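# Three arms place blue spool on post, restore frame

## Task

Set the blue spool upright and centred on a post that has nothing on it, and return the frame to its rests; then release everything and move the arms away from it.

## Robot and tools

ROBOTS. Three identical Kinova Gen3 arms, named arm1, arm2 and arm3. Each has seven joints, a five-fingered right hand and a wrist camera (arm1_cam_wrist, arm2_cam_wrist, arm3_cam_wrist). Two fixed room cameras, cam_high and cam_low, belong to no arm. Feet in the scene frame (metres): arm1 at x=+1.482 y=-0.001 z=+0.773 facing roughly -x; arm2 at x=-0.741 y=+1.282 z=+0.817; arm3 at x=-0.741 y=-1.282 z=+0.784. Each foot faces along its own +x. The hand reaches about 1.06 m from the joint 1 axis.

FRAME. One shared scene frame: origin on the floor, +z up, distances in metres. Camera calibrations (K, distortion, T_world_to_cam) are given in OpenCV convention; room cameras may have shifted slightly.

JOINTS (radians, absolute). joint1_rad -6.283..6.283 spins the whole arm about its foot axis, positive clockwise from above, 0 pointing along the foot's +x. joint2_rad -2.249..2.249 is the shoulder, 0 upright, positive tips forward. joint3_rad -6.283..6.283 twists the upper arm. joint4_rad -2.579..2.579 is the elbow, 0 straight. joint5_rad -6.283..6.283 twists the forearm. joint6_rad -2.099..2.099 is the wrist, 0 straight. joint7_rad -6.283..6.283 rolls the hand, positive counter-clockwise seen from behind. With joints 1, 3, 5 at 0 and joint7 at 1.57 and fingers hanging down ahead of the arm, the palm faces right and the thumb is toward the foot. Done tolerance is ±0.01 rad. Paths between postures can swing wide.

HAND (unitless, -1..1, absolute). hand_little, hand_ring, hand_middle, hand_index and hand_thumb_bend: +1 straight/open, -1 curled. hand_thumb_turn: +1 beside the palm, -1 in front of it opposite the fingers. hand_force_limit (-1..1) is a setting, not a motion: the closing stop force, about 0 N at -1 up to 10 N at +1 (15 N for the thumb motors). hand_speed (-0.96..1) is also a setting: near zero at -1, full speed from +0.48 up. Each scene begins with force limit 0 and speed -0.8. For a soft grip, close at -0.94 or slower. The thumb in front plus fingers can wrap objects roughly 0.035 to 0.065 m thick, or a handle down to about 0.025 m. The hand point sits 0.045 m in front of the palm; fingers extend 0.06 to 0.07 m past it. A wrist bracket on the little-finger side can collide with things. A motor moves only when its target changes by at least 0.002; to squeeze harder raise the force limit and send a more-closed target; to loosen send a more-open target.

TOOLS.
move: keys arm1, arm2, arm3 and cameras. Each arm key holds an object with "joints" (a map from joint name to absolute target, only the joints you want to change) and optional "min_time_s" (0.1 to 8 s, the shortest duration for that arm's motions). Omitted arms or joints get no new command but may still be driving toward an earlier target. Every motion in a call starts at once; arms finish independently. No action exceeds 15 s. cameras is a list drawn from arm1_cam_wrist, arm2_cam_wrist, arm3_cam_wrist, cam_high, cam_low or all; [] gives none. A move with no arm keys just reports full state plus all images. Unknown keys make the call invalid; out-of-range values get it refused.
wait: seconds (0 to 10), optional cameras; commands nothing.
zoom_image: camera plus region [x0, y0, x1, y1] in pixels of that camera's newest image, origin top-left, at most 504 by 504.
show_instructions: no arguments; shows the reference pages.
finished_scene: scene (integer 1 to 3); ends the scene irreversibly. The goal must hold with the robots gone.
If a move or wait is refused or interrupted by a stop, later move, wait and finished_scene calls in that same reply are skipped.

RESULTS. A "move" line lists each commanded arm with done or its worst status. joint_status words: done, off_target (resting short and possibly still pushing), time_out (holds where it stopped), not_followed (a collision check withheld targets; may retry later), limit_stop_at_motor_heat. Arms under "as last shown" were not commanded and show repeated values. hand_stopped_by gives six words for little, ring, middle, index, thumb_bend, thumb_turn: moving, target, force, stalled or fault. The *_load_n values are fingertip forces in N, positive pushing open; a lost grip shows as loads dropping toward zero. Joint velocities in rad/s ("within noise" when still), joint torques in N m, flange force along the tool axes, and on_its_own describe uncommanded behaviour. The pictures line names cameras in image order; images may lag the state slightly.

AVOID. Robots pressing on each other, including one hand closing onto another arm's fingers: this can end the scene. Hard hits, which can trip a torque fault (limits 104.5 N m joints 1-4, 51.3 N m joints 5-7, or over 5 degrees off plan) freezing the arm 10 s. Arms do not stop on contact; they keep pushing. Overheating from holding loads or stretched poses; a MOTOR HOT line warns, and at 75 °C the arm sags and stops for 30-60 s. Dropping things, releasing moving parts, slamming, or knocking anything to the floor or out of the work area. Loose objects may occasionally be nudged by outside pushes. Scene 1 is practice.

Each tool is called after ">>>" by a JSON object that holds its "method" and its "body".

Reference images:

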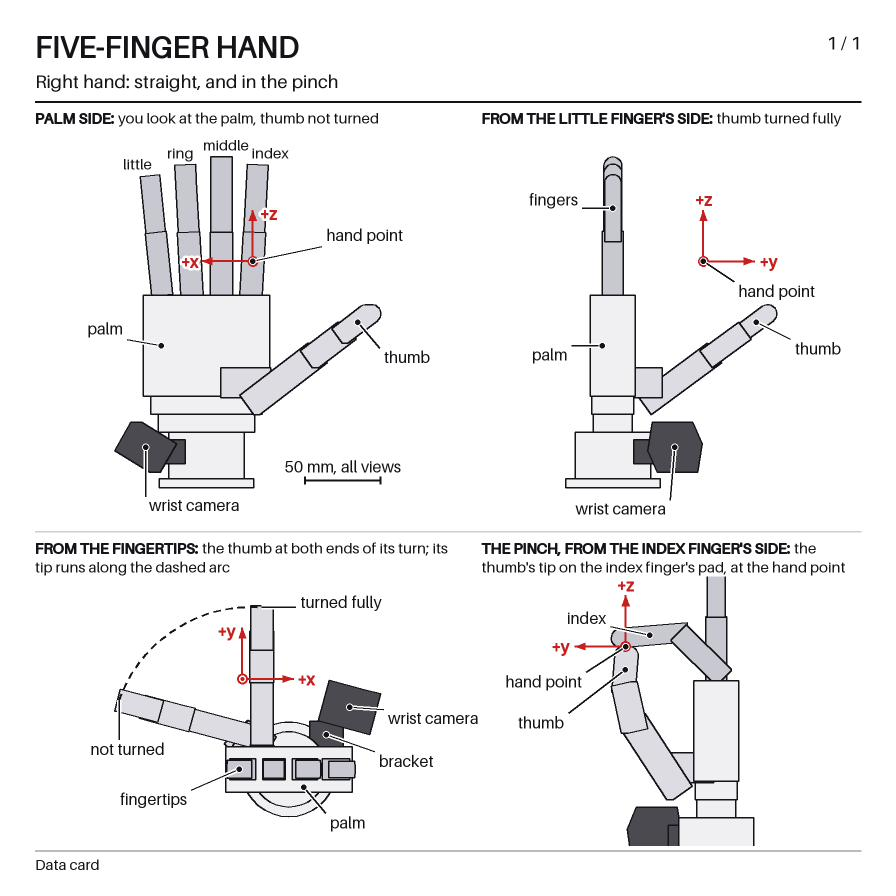

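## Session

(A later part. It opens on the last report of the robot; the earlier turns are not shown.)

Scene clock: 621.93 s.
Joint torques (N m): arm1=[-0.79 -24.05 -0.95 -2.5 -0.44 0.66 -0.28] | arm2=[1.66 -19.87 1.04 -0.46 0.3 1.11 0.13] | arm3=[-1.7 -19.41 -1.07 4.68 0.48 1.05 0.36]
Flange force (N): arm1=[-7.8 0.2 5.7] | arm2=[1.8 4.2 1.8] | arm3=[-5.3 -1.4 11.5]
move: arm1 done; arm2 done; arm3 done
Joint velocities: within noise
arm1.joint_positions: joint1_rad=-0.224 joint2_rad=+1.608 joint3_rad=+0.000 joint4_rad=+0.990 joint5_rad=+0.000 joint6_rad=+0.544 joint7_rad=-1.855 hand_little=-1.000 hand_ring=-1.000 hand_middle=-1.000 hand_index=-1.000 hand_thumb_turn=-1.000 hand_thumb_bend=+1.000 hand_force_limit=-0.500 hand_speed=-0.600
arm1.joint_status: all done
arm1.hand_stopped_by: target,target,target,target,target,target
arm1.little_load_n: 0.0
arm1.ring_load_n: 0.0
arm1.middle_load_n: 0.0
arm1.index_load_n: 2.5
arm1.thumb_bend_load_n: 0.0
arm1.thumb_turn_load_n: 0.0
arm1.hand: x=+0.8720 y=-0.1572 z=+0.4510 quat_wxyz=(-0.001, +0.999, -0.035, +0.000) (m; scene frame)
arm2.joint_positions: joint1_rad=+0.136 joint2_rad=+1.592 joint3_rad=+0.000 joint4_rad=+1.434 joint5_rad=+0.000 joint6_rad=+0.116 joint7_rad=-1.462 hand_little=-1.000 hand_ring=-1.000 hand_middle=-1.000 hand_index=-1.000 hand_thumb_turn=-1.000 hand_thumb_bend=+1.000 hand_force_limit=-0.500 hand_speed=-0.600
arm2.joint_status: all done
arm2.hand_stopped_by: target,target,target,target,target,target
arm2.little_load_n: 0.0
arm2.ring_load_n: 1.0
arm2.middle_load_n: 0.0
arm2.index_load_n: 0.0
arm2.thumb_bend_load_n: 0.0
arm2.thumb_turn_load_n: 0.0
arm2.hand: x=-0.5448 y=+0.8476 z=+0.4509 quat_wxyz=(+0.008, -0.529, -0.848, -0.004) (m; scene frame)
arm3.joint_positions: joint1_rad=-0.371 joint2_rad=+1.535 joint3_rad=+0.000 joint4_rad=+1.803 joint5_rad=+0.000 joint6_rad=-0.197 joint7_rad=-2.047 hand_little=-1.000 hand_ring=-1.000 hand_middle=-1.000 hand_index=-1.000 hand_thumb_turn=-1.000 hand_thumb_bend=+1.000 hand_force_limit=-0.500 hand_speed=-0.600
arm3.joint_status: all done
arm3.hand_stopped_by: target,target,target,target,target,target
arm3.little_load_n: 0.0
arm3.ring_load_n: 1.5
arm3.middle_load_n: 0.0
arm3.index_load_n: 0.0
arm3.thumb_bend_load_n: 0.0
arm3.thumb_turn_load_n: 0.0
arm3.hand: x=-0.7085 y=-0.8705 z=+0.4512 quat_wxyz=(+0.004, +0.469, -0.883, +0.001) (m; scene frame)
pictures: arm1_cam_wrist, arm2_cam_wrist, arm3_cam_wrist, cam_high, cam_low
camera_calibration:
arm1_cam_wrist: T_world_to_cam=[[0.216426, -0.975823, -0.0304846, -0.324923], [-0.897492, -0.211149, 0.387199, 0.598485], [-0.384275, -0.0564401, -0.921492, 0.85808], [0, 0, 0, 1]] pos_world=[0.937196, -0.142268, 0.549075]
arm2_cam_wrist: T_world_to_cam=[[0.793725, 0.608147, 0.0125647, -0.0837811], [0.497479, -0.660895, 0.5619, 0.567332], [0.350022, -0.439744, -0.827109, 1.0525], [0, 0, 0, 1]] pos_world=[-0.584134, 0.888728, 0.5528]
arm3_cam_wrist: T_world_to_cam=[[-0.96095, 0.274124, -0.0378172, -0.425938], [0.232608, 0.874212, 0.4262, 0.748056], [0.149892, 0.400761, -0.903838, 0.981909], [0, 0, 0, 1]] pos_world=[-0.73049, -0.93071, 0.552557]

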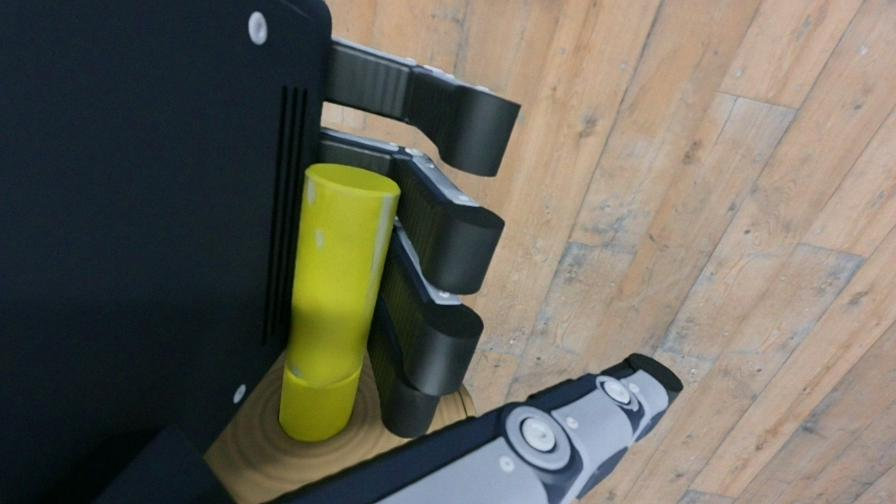

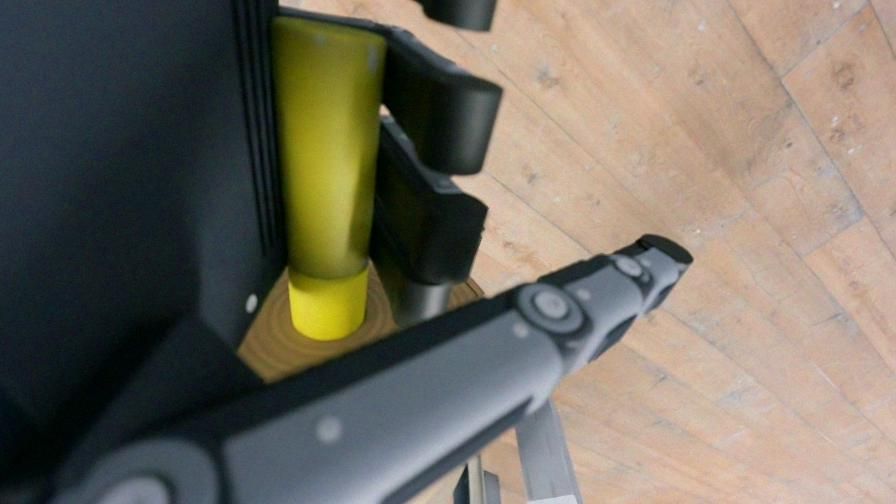

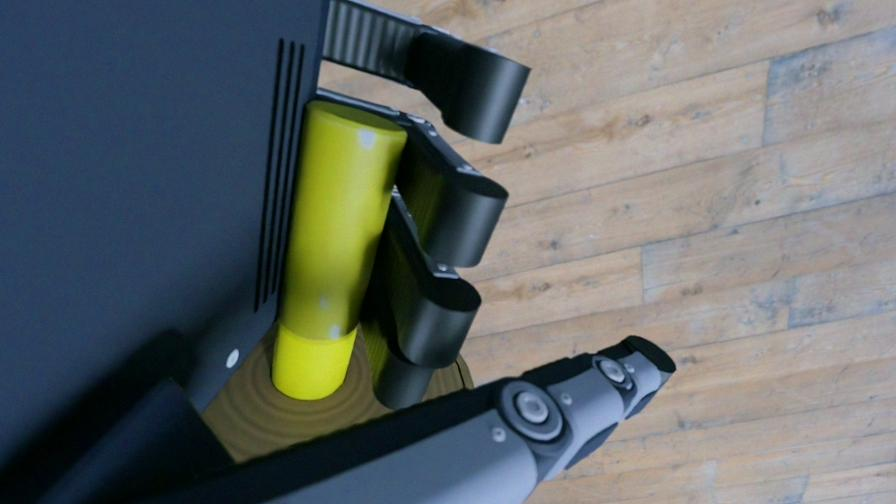

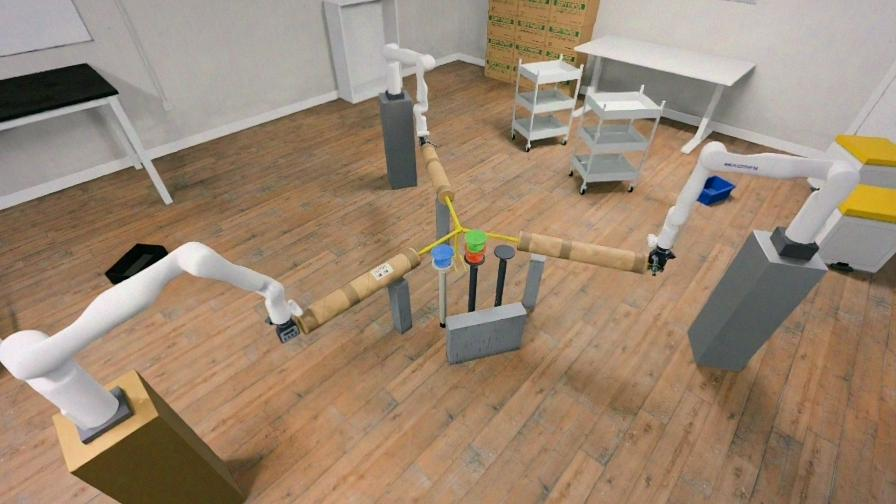

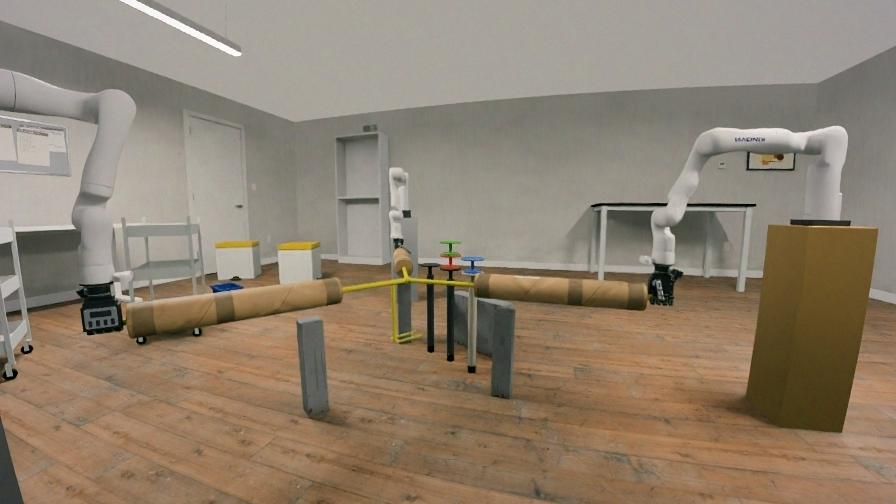

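>>> {"method": "move", "body": {"arm1": {"joints":{"joint1_rad":-0.2245,"joint2_rad":1.7351,"joint4_rad":0.8428,"joint6_rad":0.5637,"joint7_rad":-1.8551},"min_time_s":3}, "arm2": {"joints":{"joint1_rad":0.1359,"joint2_rad":1.7128,"joint4_rad":1.297,"joint6_rad":0.1318,"joint7_rad":-1.4624},"min_time_s":3}, "arm3": {"joints":{"joint1_rad":-0.3705,"joint2_rad":1.6533,"joint4_rad":1.6804,"joint6_rad":-0.1921,"joint7_rad":-2.0461},"min_time_s":3}, "cameras": ["cam_high","cam_low"]}}

Scene clock: 634.03 s.
Joint torques (N m): arm1=[-0.54 -22.82 -0.58 -3.57 -0.24 -0.09 -0.2] | arm2=[1.41 -19.62 0.78 -2.46 0.21 0.04 0.06] | arm3=[-1.13 -19.6 -0.04 2.57 0.3 0.13 0.24]
Flange force (N): arm1=[-4.5 -0.1 1.3] | arm2=[5.1 4.0 -3.8] | arm3=[-2.0 -1.3 7.3]
move: arm1 done; arm2 done; arm3 done
Joint velocities: within noise
arm1.joint_positions: joint1_rad=-0.224 joint2_rad=+1.735 joint3_rad=+0.000 joint4_rad=+0.843 joint5_rad=+0.000 joint6_rad=+0.564 joint7_rad=-1.855 hand_little=-1.000 hand_ring=-1.000 hand_middle=-1.000 hand_index=-1.000 hand_thumb_turn=-1.000 hand_thumb_bend=+1.000 hand_force_limit=-0.500 hand_speed=-0.600
arm1.joint_status: all done
arm1.hand_stopped_by: target,target,target,target,target,target
arm1.little_load_n: 0.0
arm1.ring_load_n: 0.5
arm1.middle_load_n: 0.0
arm1.index_load_n: 0.0
arm1.thumb_bend_load_n: 0.0
arm1.thumb_turn_load_n: 0.0
arm1.hand: x=+0.8720 y=-0.1571 z=+0.4010 quat_wxyz=(-0.001, +0.999, -0.035, +0.000) (m; scene frame)
arm2.joint_positions: joint1_rad=+0.136 joint2_rad=+1.713 joint3_rad=+0.000 joint4_rad=+1.297 joint5_rad=+0.000 joint6_rad=+0.132 joint7_rad=-1.462 hand_little=-1.000 hand_ring=-1.000 hand_middle=-1.000 hand_index=-1.000 hand_thumb_turn=-1.000 hand_thumb_bend=+1.000 hand_force_limit=-0.500 hand_speed=-0.600
arm2.joint_status: all done
arm2.hand_stopped_by: target,target,target,target,target,target
arm2.little_load_n: 0.0
arm2.ring_load_n: 0.0
arm2.middle_load_n: 0.0
arm2.index_load_n: 0.5
arm2.thumb_bend_load_n: 0.0
arm2.thumb_turn_load_n: 0.0
arm2.hand: x=-0.5449 y=+0.8475 z=+0.4009 quat_wxyz=(+0.007, -0.529, -0.848, -0.004) (m; scene frame)
arm3.joint_positions: joint1_rad=-0.371 joint2_rad=+1.653 joint3_rad=+0.000 joint4_rad=+1.680 joint5_rad=+0.000 joint6_rad=-0.192 joint7_rad=-2.046 hand_little=-1.000 hand_ring=-1.000 hand_middle=-1.000 hand_index=-1.000 hand_thumb_turn=-1.000 hand_thumb_bend=+1.000 hand_force_limit=-0.500 hand_speed=-0.600
arm3.joint_status: all done
arm3.hand_stopped_by: target,target,target,target,target,target
arm3.little_load_n: 0.0
arm3.ring_load_n: 0.0
arm3.middle_load_n: 0.0
arm3.index_load_n: 0.0
arm3.thumb_bend_load_n: 0.0
arm3.thumb_turn_load_n: 0.0
arm3.hand: x=-0.7084 y=-0.8705 z=+0.4012 quat_wxyz=(+0.004, +0.469, -0.883, +0.001) (m; scene frame)
pictures: cam_high, cam_low

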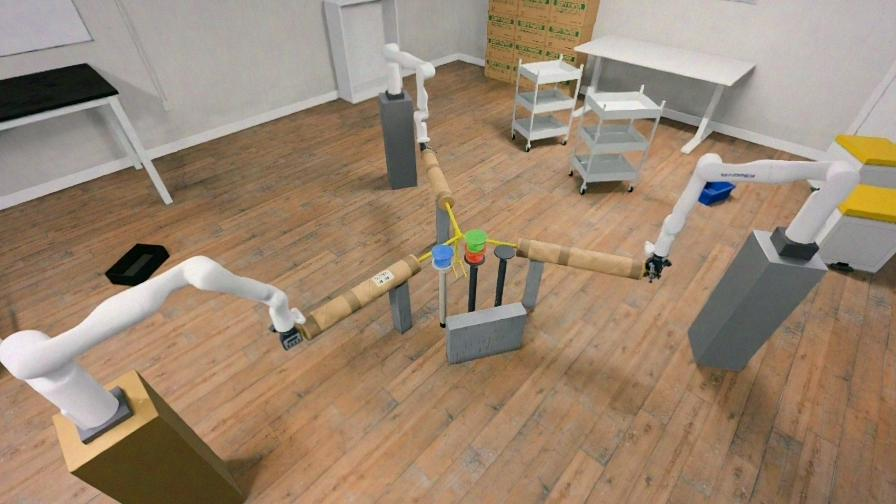

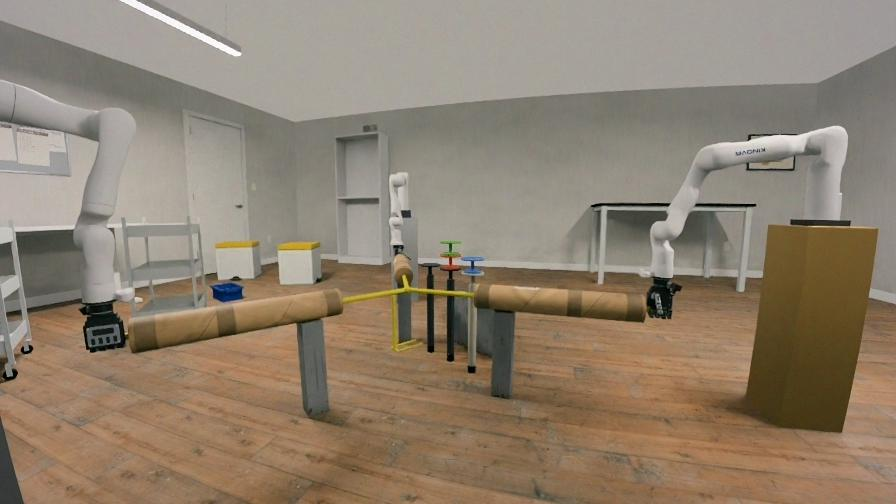

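Resting exactly as at the start. Release.

>>> {"method": "move", "body": {"arm1": {"joints":{"hand_speed":-0.4,"hand_little":1,"hand_ring":1,"hand_middle":1,"hand_index":1}}, "arm2": {"joints":{"hand_speed":-0.4,"hand_little":1,"hand_ring":1,"hand_middle":1,"hand_index":1}}, "arm3": {"joints":{"hand_speed":-0.4,"hand_little":1,"hand_ring":1,"hand_middle":1,"hand_index":1}}}}

>>> {"method": "move", "body": {"arm1": {"joints":{"joint1_rad":-0.2046,"joint2_rad":1.6886,"joint4_rad":0.9099,"joint6_rad":0.5431,"joint7_rad":-1.8352},"min_time_s":1.5}, "arm2": {"joints":{"joint1_rad":0.1618,"joint2_rad":1.6744,"joint4_rad":1.3355,"joint6_rad":0.1316,"joint7_rad":-1.4364},"min_time_s":1.5}, "arm3": {"joints":{"joint1_rad":-0.3458,"joint2_rad":1.6176,"joint4_rad":1.7321,"joint6_rad":-0.2081,"joint7_rad":-2.0214},"min_time_s":1.5}}}

>>> {"method": "move", "body": {"arm1": {"joints":{"joint1_rad":-0.2199,"joint2_rad":1.3691,"joint4_rad":1.2097,"joint6_rad":0.5628,"joint7_rad":-1.8528},"min_time_s":2.5}, "arm2": {"joints":{"joint1_rad":0.158,"joint2_rad":1.349,"joint4_rad":1.6392,"joint6_rad":0.1533,"joint7_rad":-1.4425},"min_time_s":2.5}, "arm3": {"joints":{"joint1_rad":-0.3623,"joint2_rad":1.2792,"joint4_rad":2.0035,"joint6_rad":-0.1411,"joint7_rad":-2.0401},"min_time_s":2.5}}}

>>> {"method": "move", "body": {"arm1": {"joints":{"joint1_rad":-0.2199,"joint2_rad":1.0191,"joint4_rad":1.2097,"joint6_rad":0.9128,"joint7_rad":-1.8528},"min_time_s":1.5}, "arm2": {"joints":{"joint1_rad":0.158,"joint2_rad":0.999,"joint4_rad":1.6392,"joint6_rad":0.5033,"joint7_rad":-1.4425},"min_time_s":1.5}, "arm3": {"joints":{"joint1_rad":-0.3623,"joint2_rad":0.9292,"joint4_rad":2.0035,"joint6_rad":0.2089,"joint7_rad":-2.0401},"min_time_s":1.5}, "cameras": ["cam_high","cam_low"]}}

>>> {"method": "zoom_image", "body": {"camera": "cam_high", "region": [410, 200, 530, 320]}}

>>> {"method": "zoom_image", "body": {"camera": "cam_low", "region": [450, 240, 490, 280]}}

Scene clock: 647.87 s.
Joint torques (N m): arm1=[-0.54 -22.78 -0.51 -3.56 -0.2 -0.08 -0.19] | arm2=[1.4 -19.6 0.79 -2.51 0.23 -0.02 0.07] | arm3=[-1.14 -19.58 0 2.59 0.32 0.16 0.27]
Flange force (N): arm1=[-4.4 -0.1 1.2] | arm2=[5.1 4.0 -3.9] | arm3=[-2.0 -1.3 7.3]
move: arm1 done; arm2 done; arm3 done
Joint velocities: within noise
arm1.joint_positions: joint1_rad=-0.224 joint2_rad=+1.735 joint3_rad=+0.000 joint4_rad=+0.843 joint5_rad=+0.000 joint6_rad=+0.564 joint7_rad=-1.855 hand_little=+1.000 hand_ring=+1.000 hand_middle=+1.000 hand_index=+1.000 hand_thumb_turn=-1.000 hand_thumb_bend=+1.000 hand_force_limit=-0.500 hand_speed=-0.400
arm1.joint_status: all done
arm1.hand_stopped_by: target,target,target,target,target,target
arm1.little_load_n: 0.0
arm1.ring_load_n: 0.0
arm1.middle_load_n: 0.0
arm1.index_load_n: 0.0
arm1.thumb_bend_load_n: 0.0
arm1.thumb_turn_load_n: 0.0
arm1.hand: x=+0.8719 y=-0.1571 z=+0.4010 quat_wxyz=(-0.001, +0.999, -0.035, +0.000) (m; scene frame)
arm2.joint_positions: joint1_rad=+0.136 joint2_rad=+1.713 joint3_rad=+0.000 joint4_rad=+1.297 joint5_rad=+0.000 joint6_rad=+0.132 joint7_rad=-1.462 hand_little=+1.000 hand_ring=+1.000 hand_middle=+1.000 hand_index=+1.000 hand_thumb_turn=-1.000 hand_thumb_bend=+1.000 hand_force_limit=-0.500 hand_speed=-0.400
arm2.joint_status: all done
arm2.hand_stopped_by: target,target,target,target,target,target
arm2.little_load_n: -0.5
arm2.ring_load_n: 0.0
arm2.middle_load_n: 0.0
arm2.index_load_n: 0.0
arm2.thumb_bend_load_n: 0.0
arm2.thumb_turn_load_n: 0.0
arm2.hand: x=-0.5449 y=+0.8475 z=+0.4009 quat_wxyz=(+0.007, -0.529, -0.848, -0.004) (m; scene frame)
arm3.joint_positions: joint1_rad=-0.371 joint2_rad=+1.653 joint3_rad=+0.000 joint4_rad=+1.680 joint5_rad=+0.000 joint6_rad=-0.192 joint7_rad=-2.046 hand_little=+1.000 hand_ring=+1.000 hand_middle=+1.000 hand_index=+1.000 hand_thumb_turn=-1.000 hand_thumb_bend=+1.000 hand_force_limit=-0.500 hand_speed=-0.400
arm3.joint_status: all done
arm3.hand_stopped_by: target,target,target,target,target,target
arm3.little_load_n: 0.0
arm3.ring_load_n: 0.0
arm3.middle_load_n: 0.0
arm3.index_load_n: 0.0
arm3.thumb_bend_load_n: 0.0
arm3.thumb_turn_load_n: 0.0
arm3.hand: x=-0.7084 y=-0.8705 z=+0.4012 quat_wxyz=(+0.004, +0.469, -0.883, +0.001) (m; scene frame)
pictures: none

Scene clock: 649.67 s.
Joint torques (N m): arm1=[-0.54 -22.78 -0.49 -3.39 -0.23 -0.08 -0.2] | arm2=[1.43 -19.71 0.85 -2.57 0.26 0.01 0.04] | arm3=[-1.11 -19.5 0.01 2.73 0.28 0.13 0.23]
Flange force (N): arm1=[-4.3 -0.2 1.1] | arm2=[5.3 4.2 -3.9] | arm3=[-2.0 -1.4 7.3]
move: arm1 done; arm2 done; arm3 done
Joint velocities: within noise
arm1.joint_positions: joint1_rad=-0.205 joint2_rad=+1.689 joint3_rad=+0.000 joint4_rad=+0.910 joint5_rad=+0.000 joint6_rad=+0.543 joint7_rad=-1.835 hand_little=+1.000 hand_ring=+1.000 hand_middle=+1.000 hand_index=+1.000 hand_thumb_turn=-1.000 hand_thumb_bend=+1.000 hand_force_limit=-0.500 hand_speed=-0.400
arm1.joint_status: all done
arm1.hand_stopped_by: target,target,target,target,target,target
arm1.little_load_n: 0.0
arm1.ring_load_n: 0.0
arm1.middle_load_n: 0.0
arm1.index_load_n: 0.0
arm1.thumb_bend_load_n: 0.0
arm1.thumb_turn_load_n: 0.0
arm1.hand: x=+0.8728 y=-0.1451 z=+0.4170 quat_wxyz=(-0.001, +0.999, -0.035, +0.000) (m; scene frame)
arm2.joint_positions: joint1_rad=+0.162 joint2_rad=+1.674 joint3_rad=+0.000 joint4_rad=+1.335 joint5_rad=+0.000 joint6_rad=+0.132 joint7_rad=-1.436 hand_little=+1.000 hand_ring=+1.000 hand_middle=+1.000 hand_index=+1.000 hand_thumb_turn=-1.000 hand_thumb_bend=+1.000 hand_force_limit=-0.500 hand_speed=-0.400
arm2.joint_status: all done
arm2.hand_stopped_by: target,target,target,target,target,target
arm2.little_load_n: 0.0
arm2.ring_load_n: 0.0
arm2.middle_load_n: 0.0
arm2.index_load_n: 0.0
arm2.thumb_bend_load_n: 0.0
arm2.thumb_turn_load_n: 0.0
arm2.hand: x=-0.5555 y=+0.8422 z=+0.4170 quat_wxyz=(+0.007, -0.529, -0.848, -0.003) (m; scene frame)
arm3.joint_positions: joint1_rad=-0.346 joint2_rad=+1.618 joint3_rad=+0.000 joint4_rad=+1.732 joint5_rad=+0.000 joint6_rad=-0.208 joint7_rad=-2.021 hand_little=+1.000 hand_ring=+1.000 hand_middle=+1.000 hand_index=+1.000 hand_thumb_turn=-1.000 hand_thumb_bend=+1.000 hand_force_limit=-0.500 hand_speed=-0.400
arm3.joint_status: all done
arm3.hand_stopped_by: target,target,target,target,target,target
arm3.little_load_n: 0.0
arm3.ring_load_n: 0.0
arm3.middle_load_n: 0.0
arm3.index_load_n: 0.0
arm3.thumb_bend_load_n: 0.0
arm3.thumb_turn_load_n: 0.0
arm3.hand: x=-0.7002 y=-0.8761 z=+0.4171 quat_wxyz=(+0.004, +0.469, -0.883, +0.001) (m; scene frame)
pictures: none

Scene clock: 652.47 s.
Joint torques (N m): arm1=[-0.56 -22.66 -0.52 -3.53 -0.21 -0.11 -0.19] | arm2=[1.41 -19.63 0.82 -2.59 0.23 0.02 0.06] | arm3=[-1.15 -19.35 -0.04 2.18 0.3 0.15 0.26]
Flange force (N): arm1=[-3.8 -0.3 -0.1] | arm2=[4.6 4.0 -1.8] | arm3=[-2.4 -1.2 7.2]
move: arm1 done; arm2 done; arm3 done
Joint velocities: within noise
arm1.joint_positions: joint1_rad=-0.220 joint2_rad=+1.369 joint3_rad=+0.000 joint4_rad=+1.210 joint5_rad=+0.000 joint6_rad=+0.563 joint7_rad=-1.853 hand_little=+1.000 hand_ring=+1.000 hand_middle=+1.000 hand_index=+1.000 hand_thumb_turn=-1.000 hand_thumb_bend=+1.000 hand_force_limit=-0.500 hand_speed=-0.400
arm1.joint_status: all done
arm1.hand_stopped_by: target,target,target,target,target,target
arm1.little_load_n: 0.0
arm1.ring_load_n: 0.0
arm1.middle_load_n: 0.0
arm1.index_load_n: 0.0
arm1.thumb_bend_load_n: 0.0
arm1.thumb_turn_load_n: 0.0
arm1.hand: x=+0.8744 y=-0.1540 z=+0.5540 quat_wxyz=(-0.001, +0.999, -0.037, +0.000) (m; scene frame)
arm2.joint_positions: joint1_rad=+0.158 joint2_rad=+1.349 joint3_rad=+0.000 joint4_rad=+1.639 joint5_rad=+0.000 joint6_rad=+0.153 joint7_rad=-1.442 hand_little=+1.000 hand_ring=+1.000 hand_middle=+1.000 hand_index=+1.000 hand_thumb_turn=-1.000 hand_thumb_bend=+1.000 hand_force_limit=-0.500 hand_speed=-0.400
arm2.joint_status: all done
arm2.hand_stopped_by: target,target,target,target,target,target
arm2.little_load_n: 0.0
arm2.ring_load_n: 0.0
arm2.middle_load_n: 0.0
arm2.index_load_n: 0.0
arm2.thumb_bend_load_n: 0.0
arm2.thumb_turn_load_n: 0.0
arm2.hand: x=-0.5530 y=+0.8418 z=+0.5540 quat_wxyz=(+0.007, -0.530, -0.848, -0.003) (m; scene frame)
arm3.joint_positions: joint1_rad=-0.362 joint2_rad=+1.279 joint3_rad=+0.000 joint4_rad=+2.003 joint5_rad=+0.000 joint6_rad=-0.141 joint7_rad=-2.040 hand_little=+1.000 hand_ring=+1.000 hand_middle=+1.000 hand_index=+1.000 hand_thumb_turn=-1.000 hand_thumb_bend=+1.000 hand_force_limit=-0.500 hand_speed=-0.400
arm3.joint_status: all done
arm3.hand_stopped_by: target,target,target,target,target,target
arm3.little_load_n: 0.0
arm3.ring_load_n: 0.0
arm3.middle_load_n: 0.0
arm3.index_load_n: 0.0
arm3.thumb_bend_load_n: 0.0
arm3.thumb_turn_load_n: 0.5
arm3.hand: x=-0.7046 y=-0.8707 z=+0.5541 quat_wxyz=(+0.004, +0.468, -0.884, +0.001) (m; scene frame)
pictures: none

Scene clock: 654.30 s.
Joint torques (N m): arm1=[-0.55 -22.28 -0.57 -5.68 -0.24 -0.1 -0.19] | arm2=[1.42 -19.87 0.78 -5.37 0.2 0.06 0.06] | arm3=[-1.11 -19.25 -0.1 -0.49 0.31 0.14 0.27]
Flange force (N): arm1=[-3.3 -0.4 -1.3] | arm2=[5.6 3.9 0.2] | arm3=[-5.0 0.1 6.3]
move: arm1 done; arm2 done; arm3 done
Joint velocities: within noise
arm1.joint_positions: joint1_rad=-0.220 joint2_rad=+1.019 joint3_rad=+0.000 joint4_rad=+1.210 joint5_rad=+0.000 joint6_rad=+0.913 joint7_rad=-1.853 hand_little=+1.000 hand_ring=+1.000 hand_middle=+1.000 hand_index=+1.000 hand_thumb_turn=-1.000 hand_thumb_bend=+1.000 hand_force_limit=-0.500 hand_speed=-0.400
arm1.joint_status: all done
arm1.hand_stopped_by: target,target,target,target,target,target
arm1.little_load_n: 0.0
arm1.ring_load_n: 0.0
arm1.middle_load_n: 0.0
arm1.index_load_n: 0.0
arm1.thumb_bend_load_n: 0.0
arm1.thumb_turn_load_n: 0.0
arm1.hand: x=+0.8479 y=-0.1601 z=+0.7638 quat_wxyz=(-0.001, +0.999, -0.037, +0.000) (m; scene frame)
arm2.joint_positions: joint1_rad=+0.158 joint2_rad=+0.999 joint3_rad=+0.000 joint4_rad=+1.639 joint5_rad=+0.000 joint6_rad=+0.503 joint7_rad=-1.442 hand_little=+1.000 hand_ring=+1.000 hand_middle=+1.000 hand_index=+1.000 hand_thumb_turn=-1.000 hand_thumb_bend=+1.000 hand_force_limit=-0.500 hand_speed=-0.400
arm2.joint_status: all done
arm2.hand_stopped_by: target,target,target,target,target,target
arm2.little_load_n: 0.0
arm2.ring_load_n: 0.0
arm2.middle_load_n: 0.0
arm2.index_load_n: 0.0
arm2.thumb_bend_load_n: 0.0
arm2.thumb_turn_load_n: 0.0
arm2.hand: x=-0.5365 y=+0.7949 z=+0.7237 quat_wxyz=(+0.007, -0.530, -0.848, -0.003) (m; scene frame)
arm3.joint_positions: joint1_rad=-0.362 joint2_rad=+0.929 joint3_rad=+0.000 joint4_rad=+2.003 joint5_rad=+0.000 joint6_rad=+0.209 joint7_rad=-2.040 hand_little=+1.000 hand_ring=+1.000 hand_middle=+1.000 hand_index=+1.000 hand_thumb_turn=-1.000 hand_thumb_bend=+1.000 hand_force_limit=-0.500 hand_speed=-0.400
arm3.joint_status: all done
arm3.hand_stopped_by: target,target,target,target,target,target
arm3.little_load_n: 0.0
arm3.ring_load_n: 0.0
arm3.middle_load_n: 0.0
arm3.index_load_n: 0.0
arm3.thumb_bend_load_n: 0.0
arm3.thumb_turn_load_n: 0.0
arm3.hand: x=-0.6984 y=-0.8269 z=+0.6884 quat_wxyz=(+0.004, +0.468, -0.884, +0.001) (m; scene frame)
pictures: cam_high, cam_low

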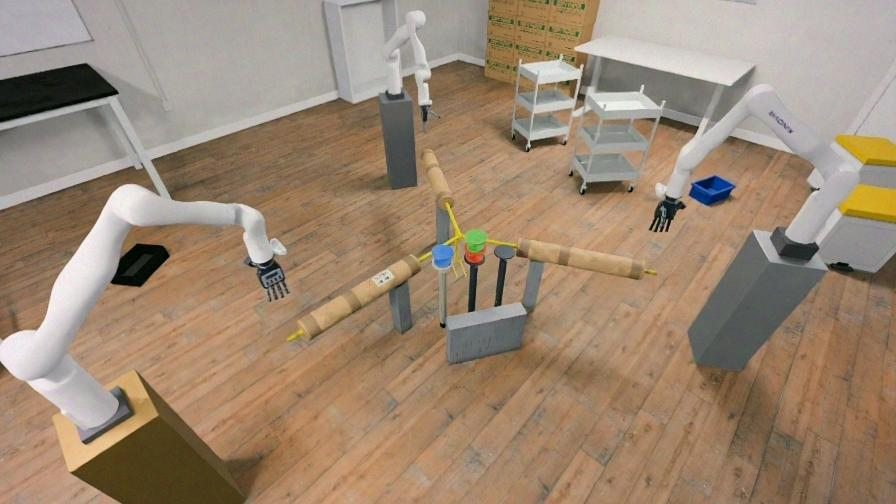

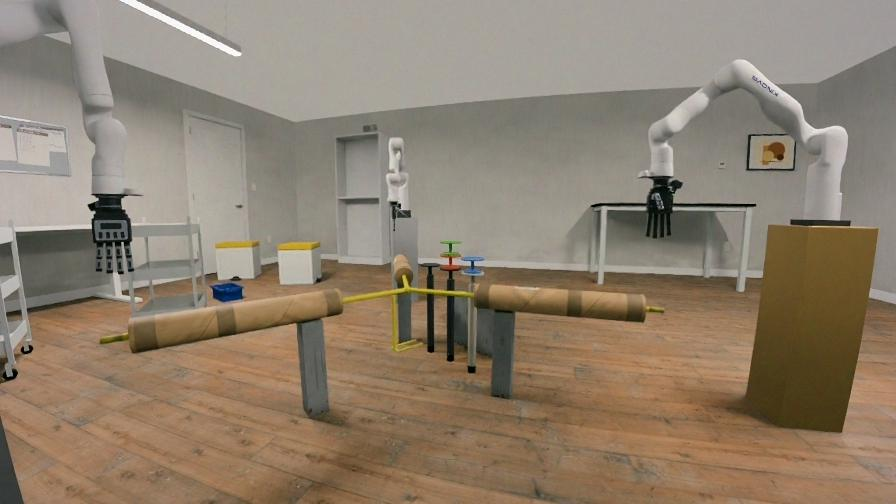

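Scaled by 4.200.

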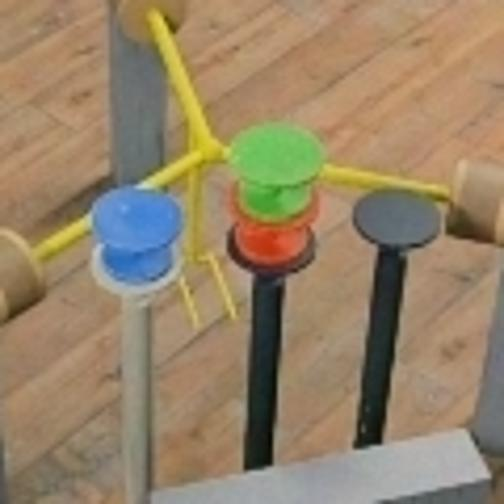

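Scaled by 12.600.

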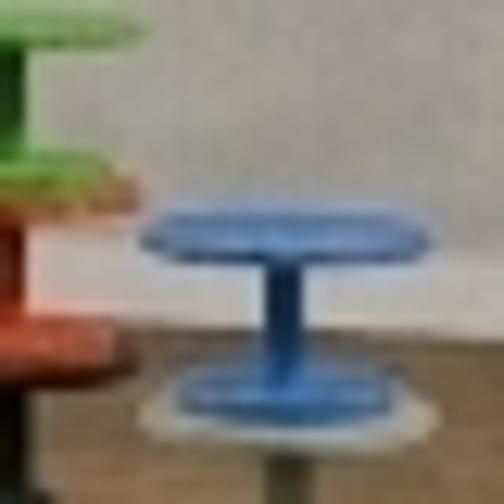

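>>> {"method": "finished_scene", "body": {"scene": 3}}

The scene is finished: the task was done.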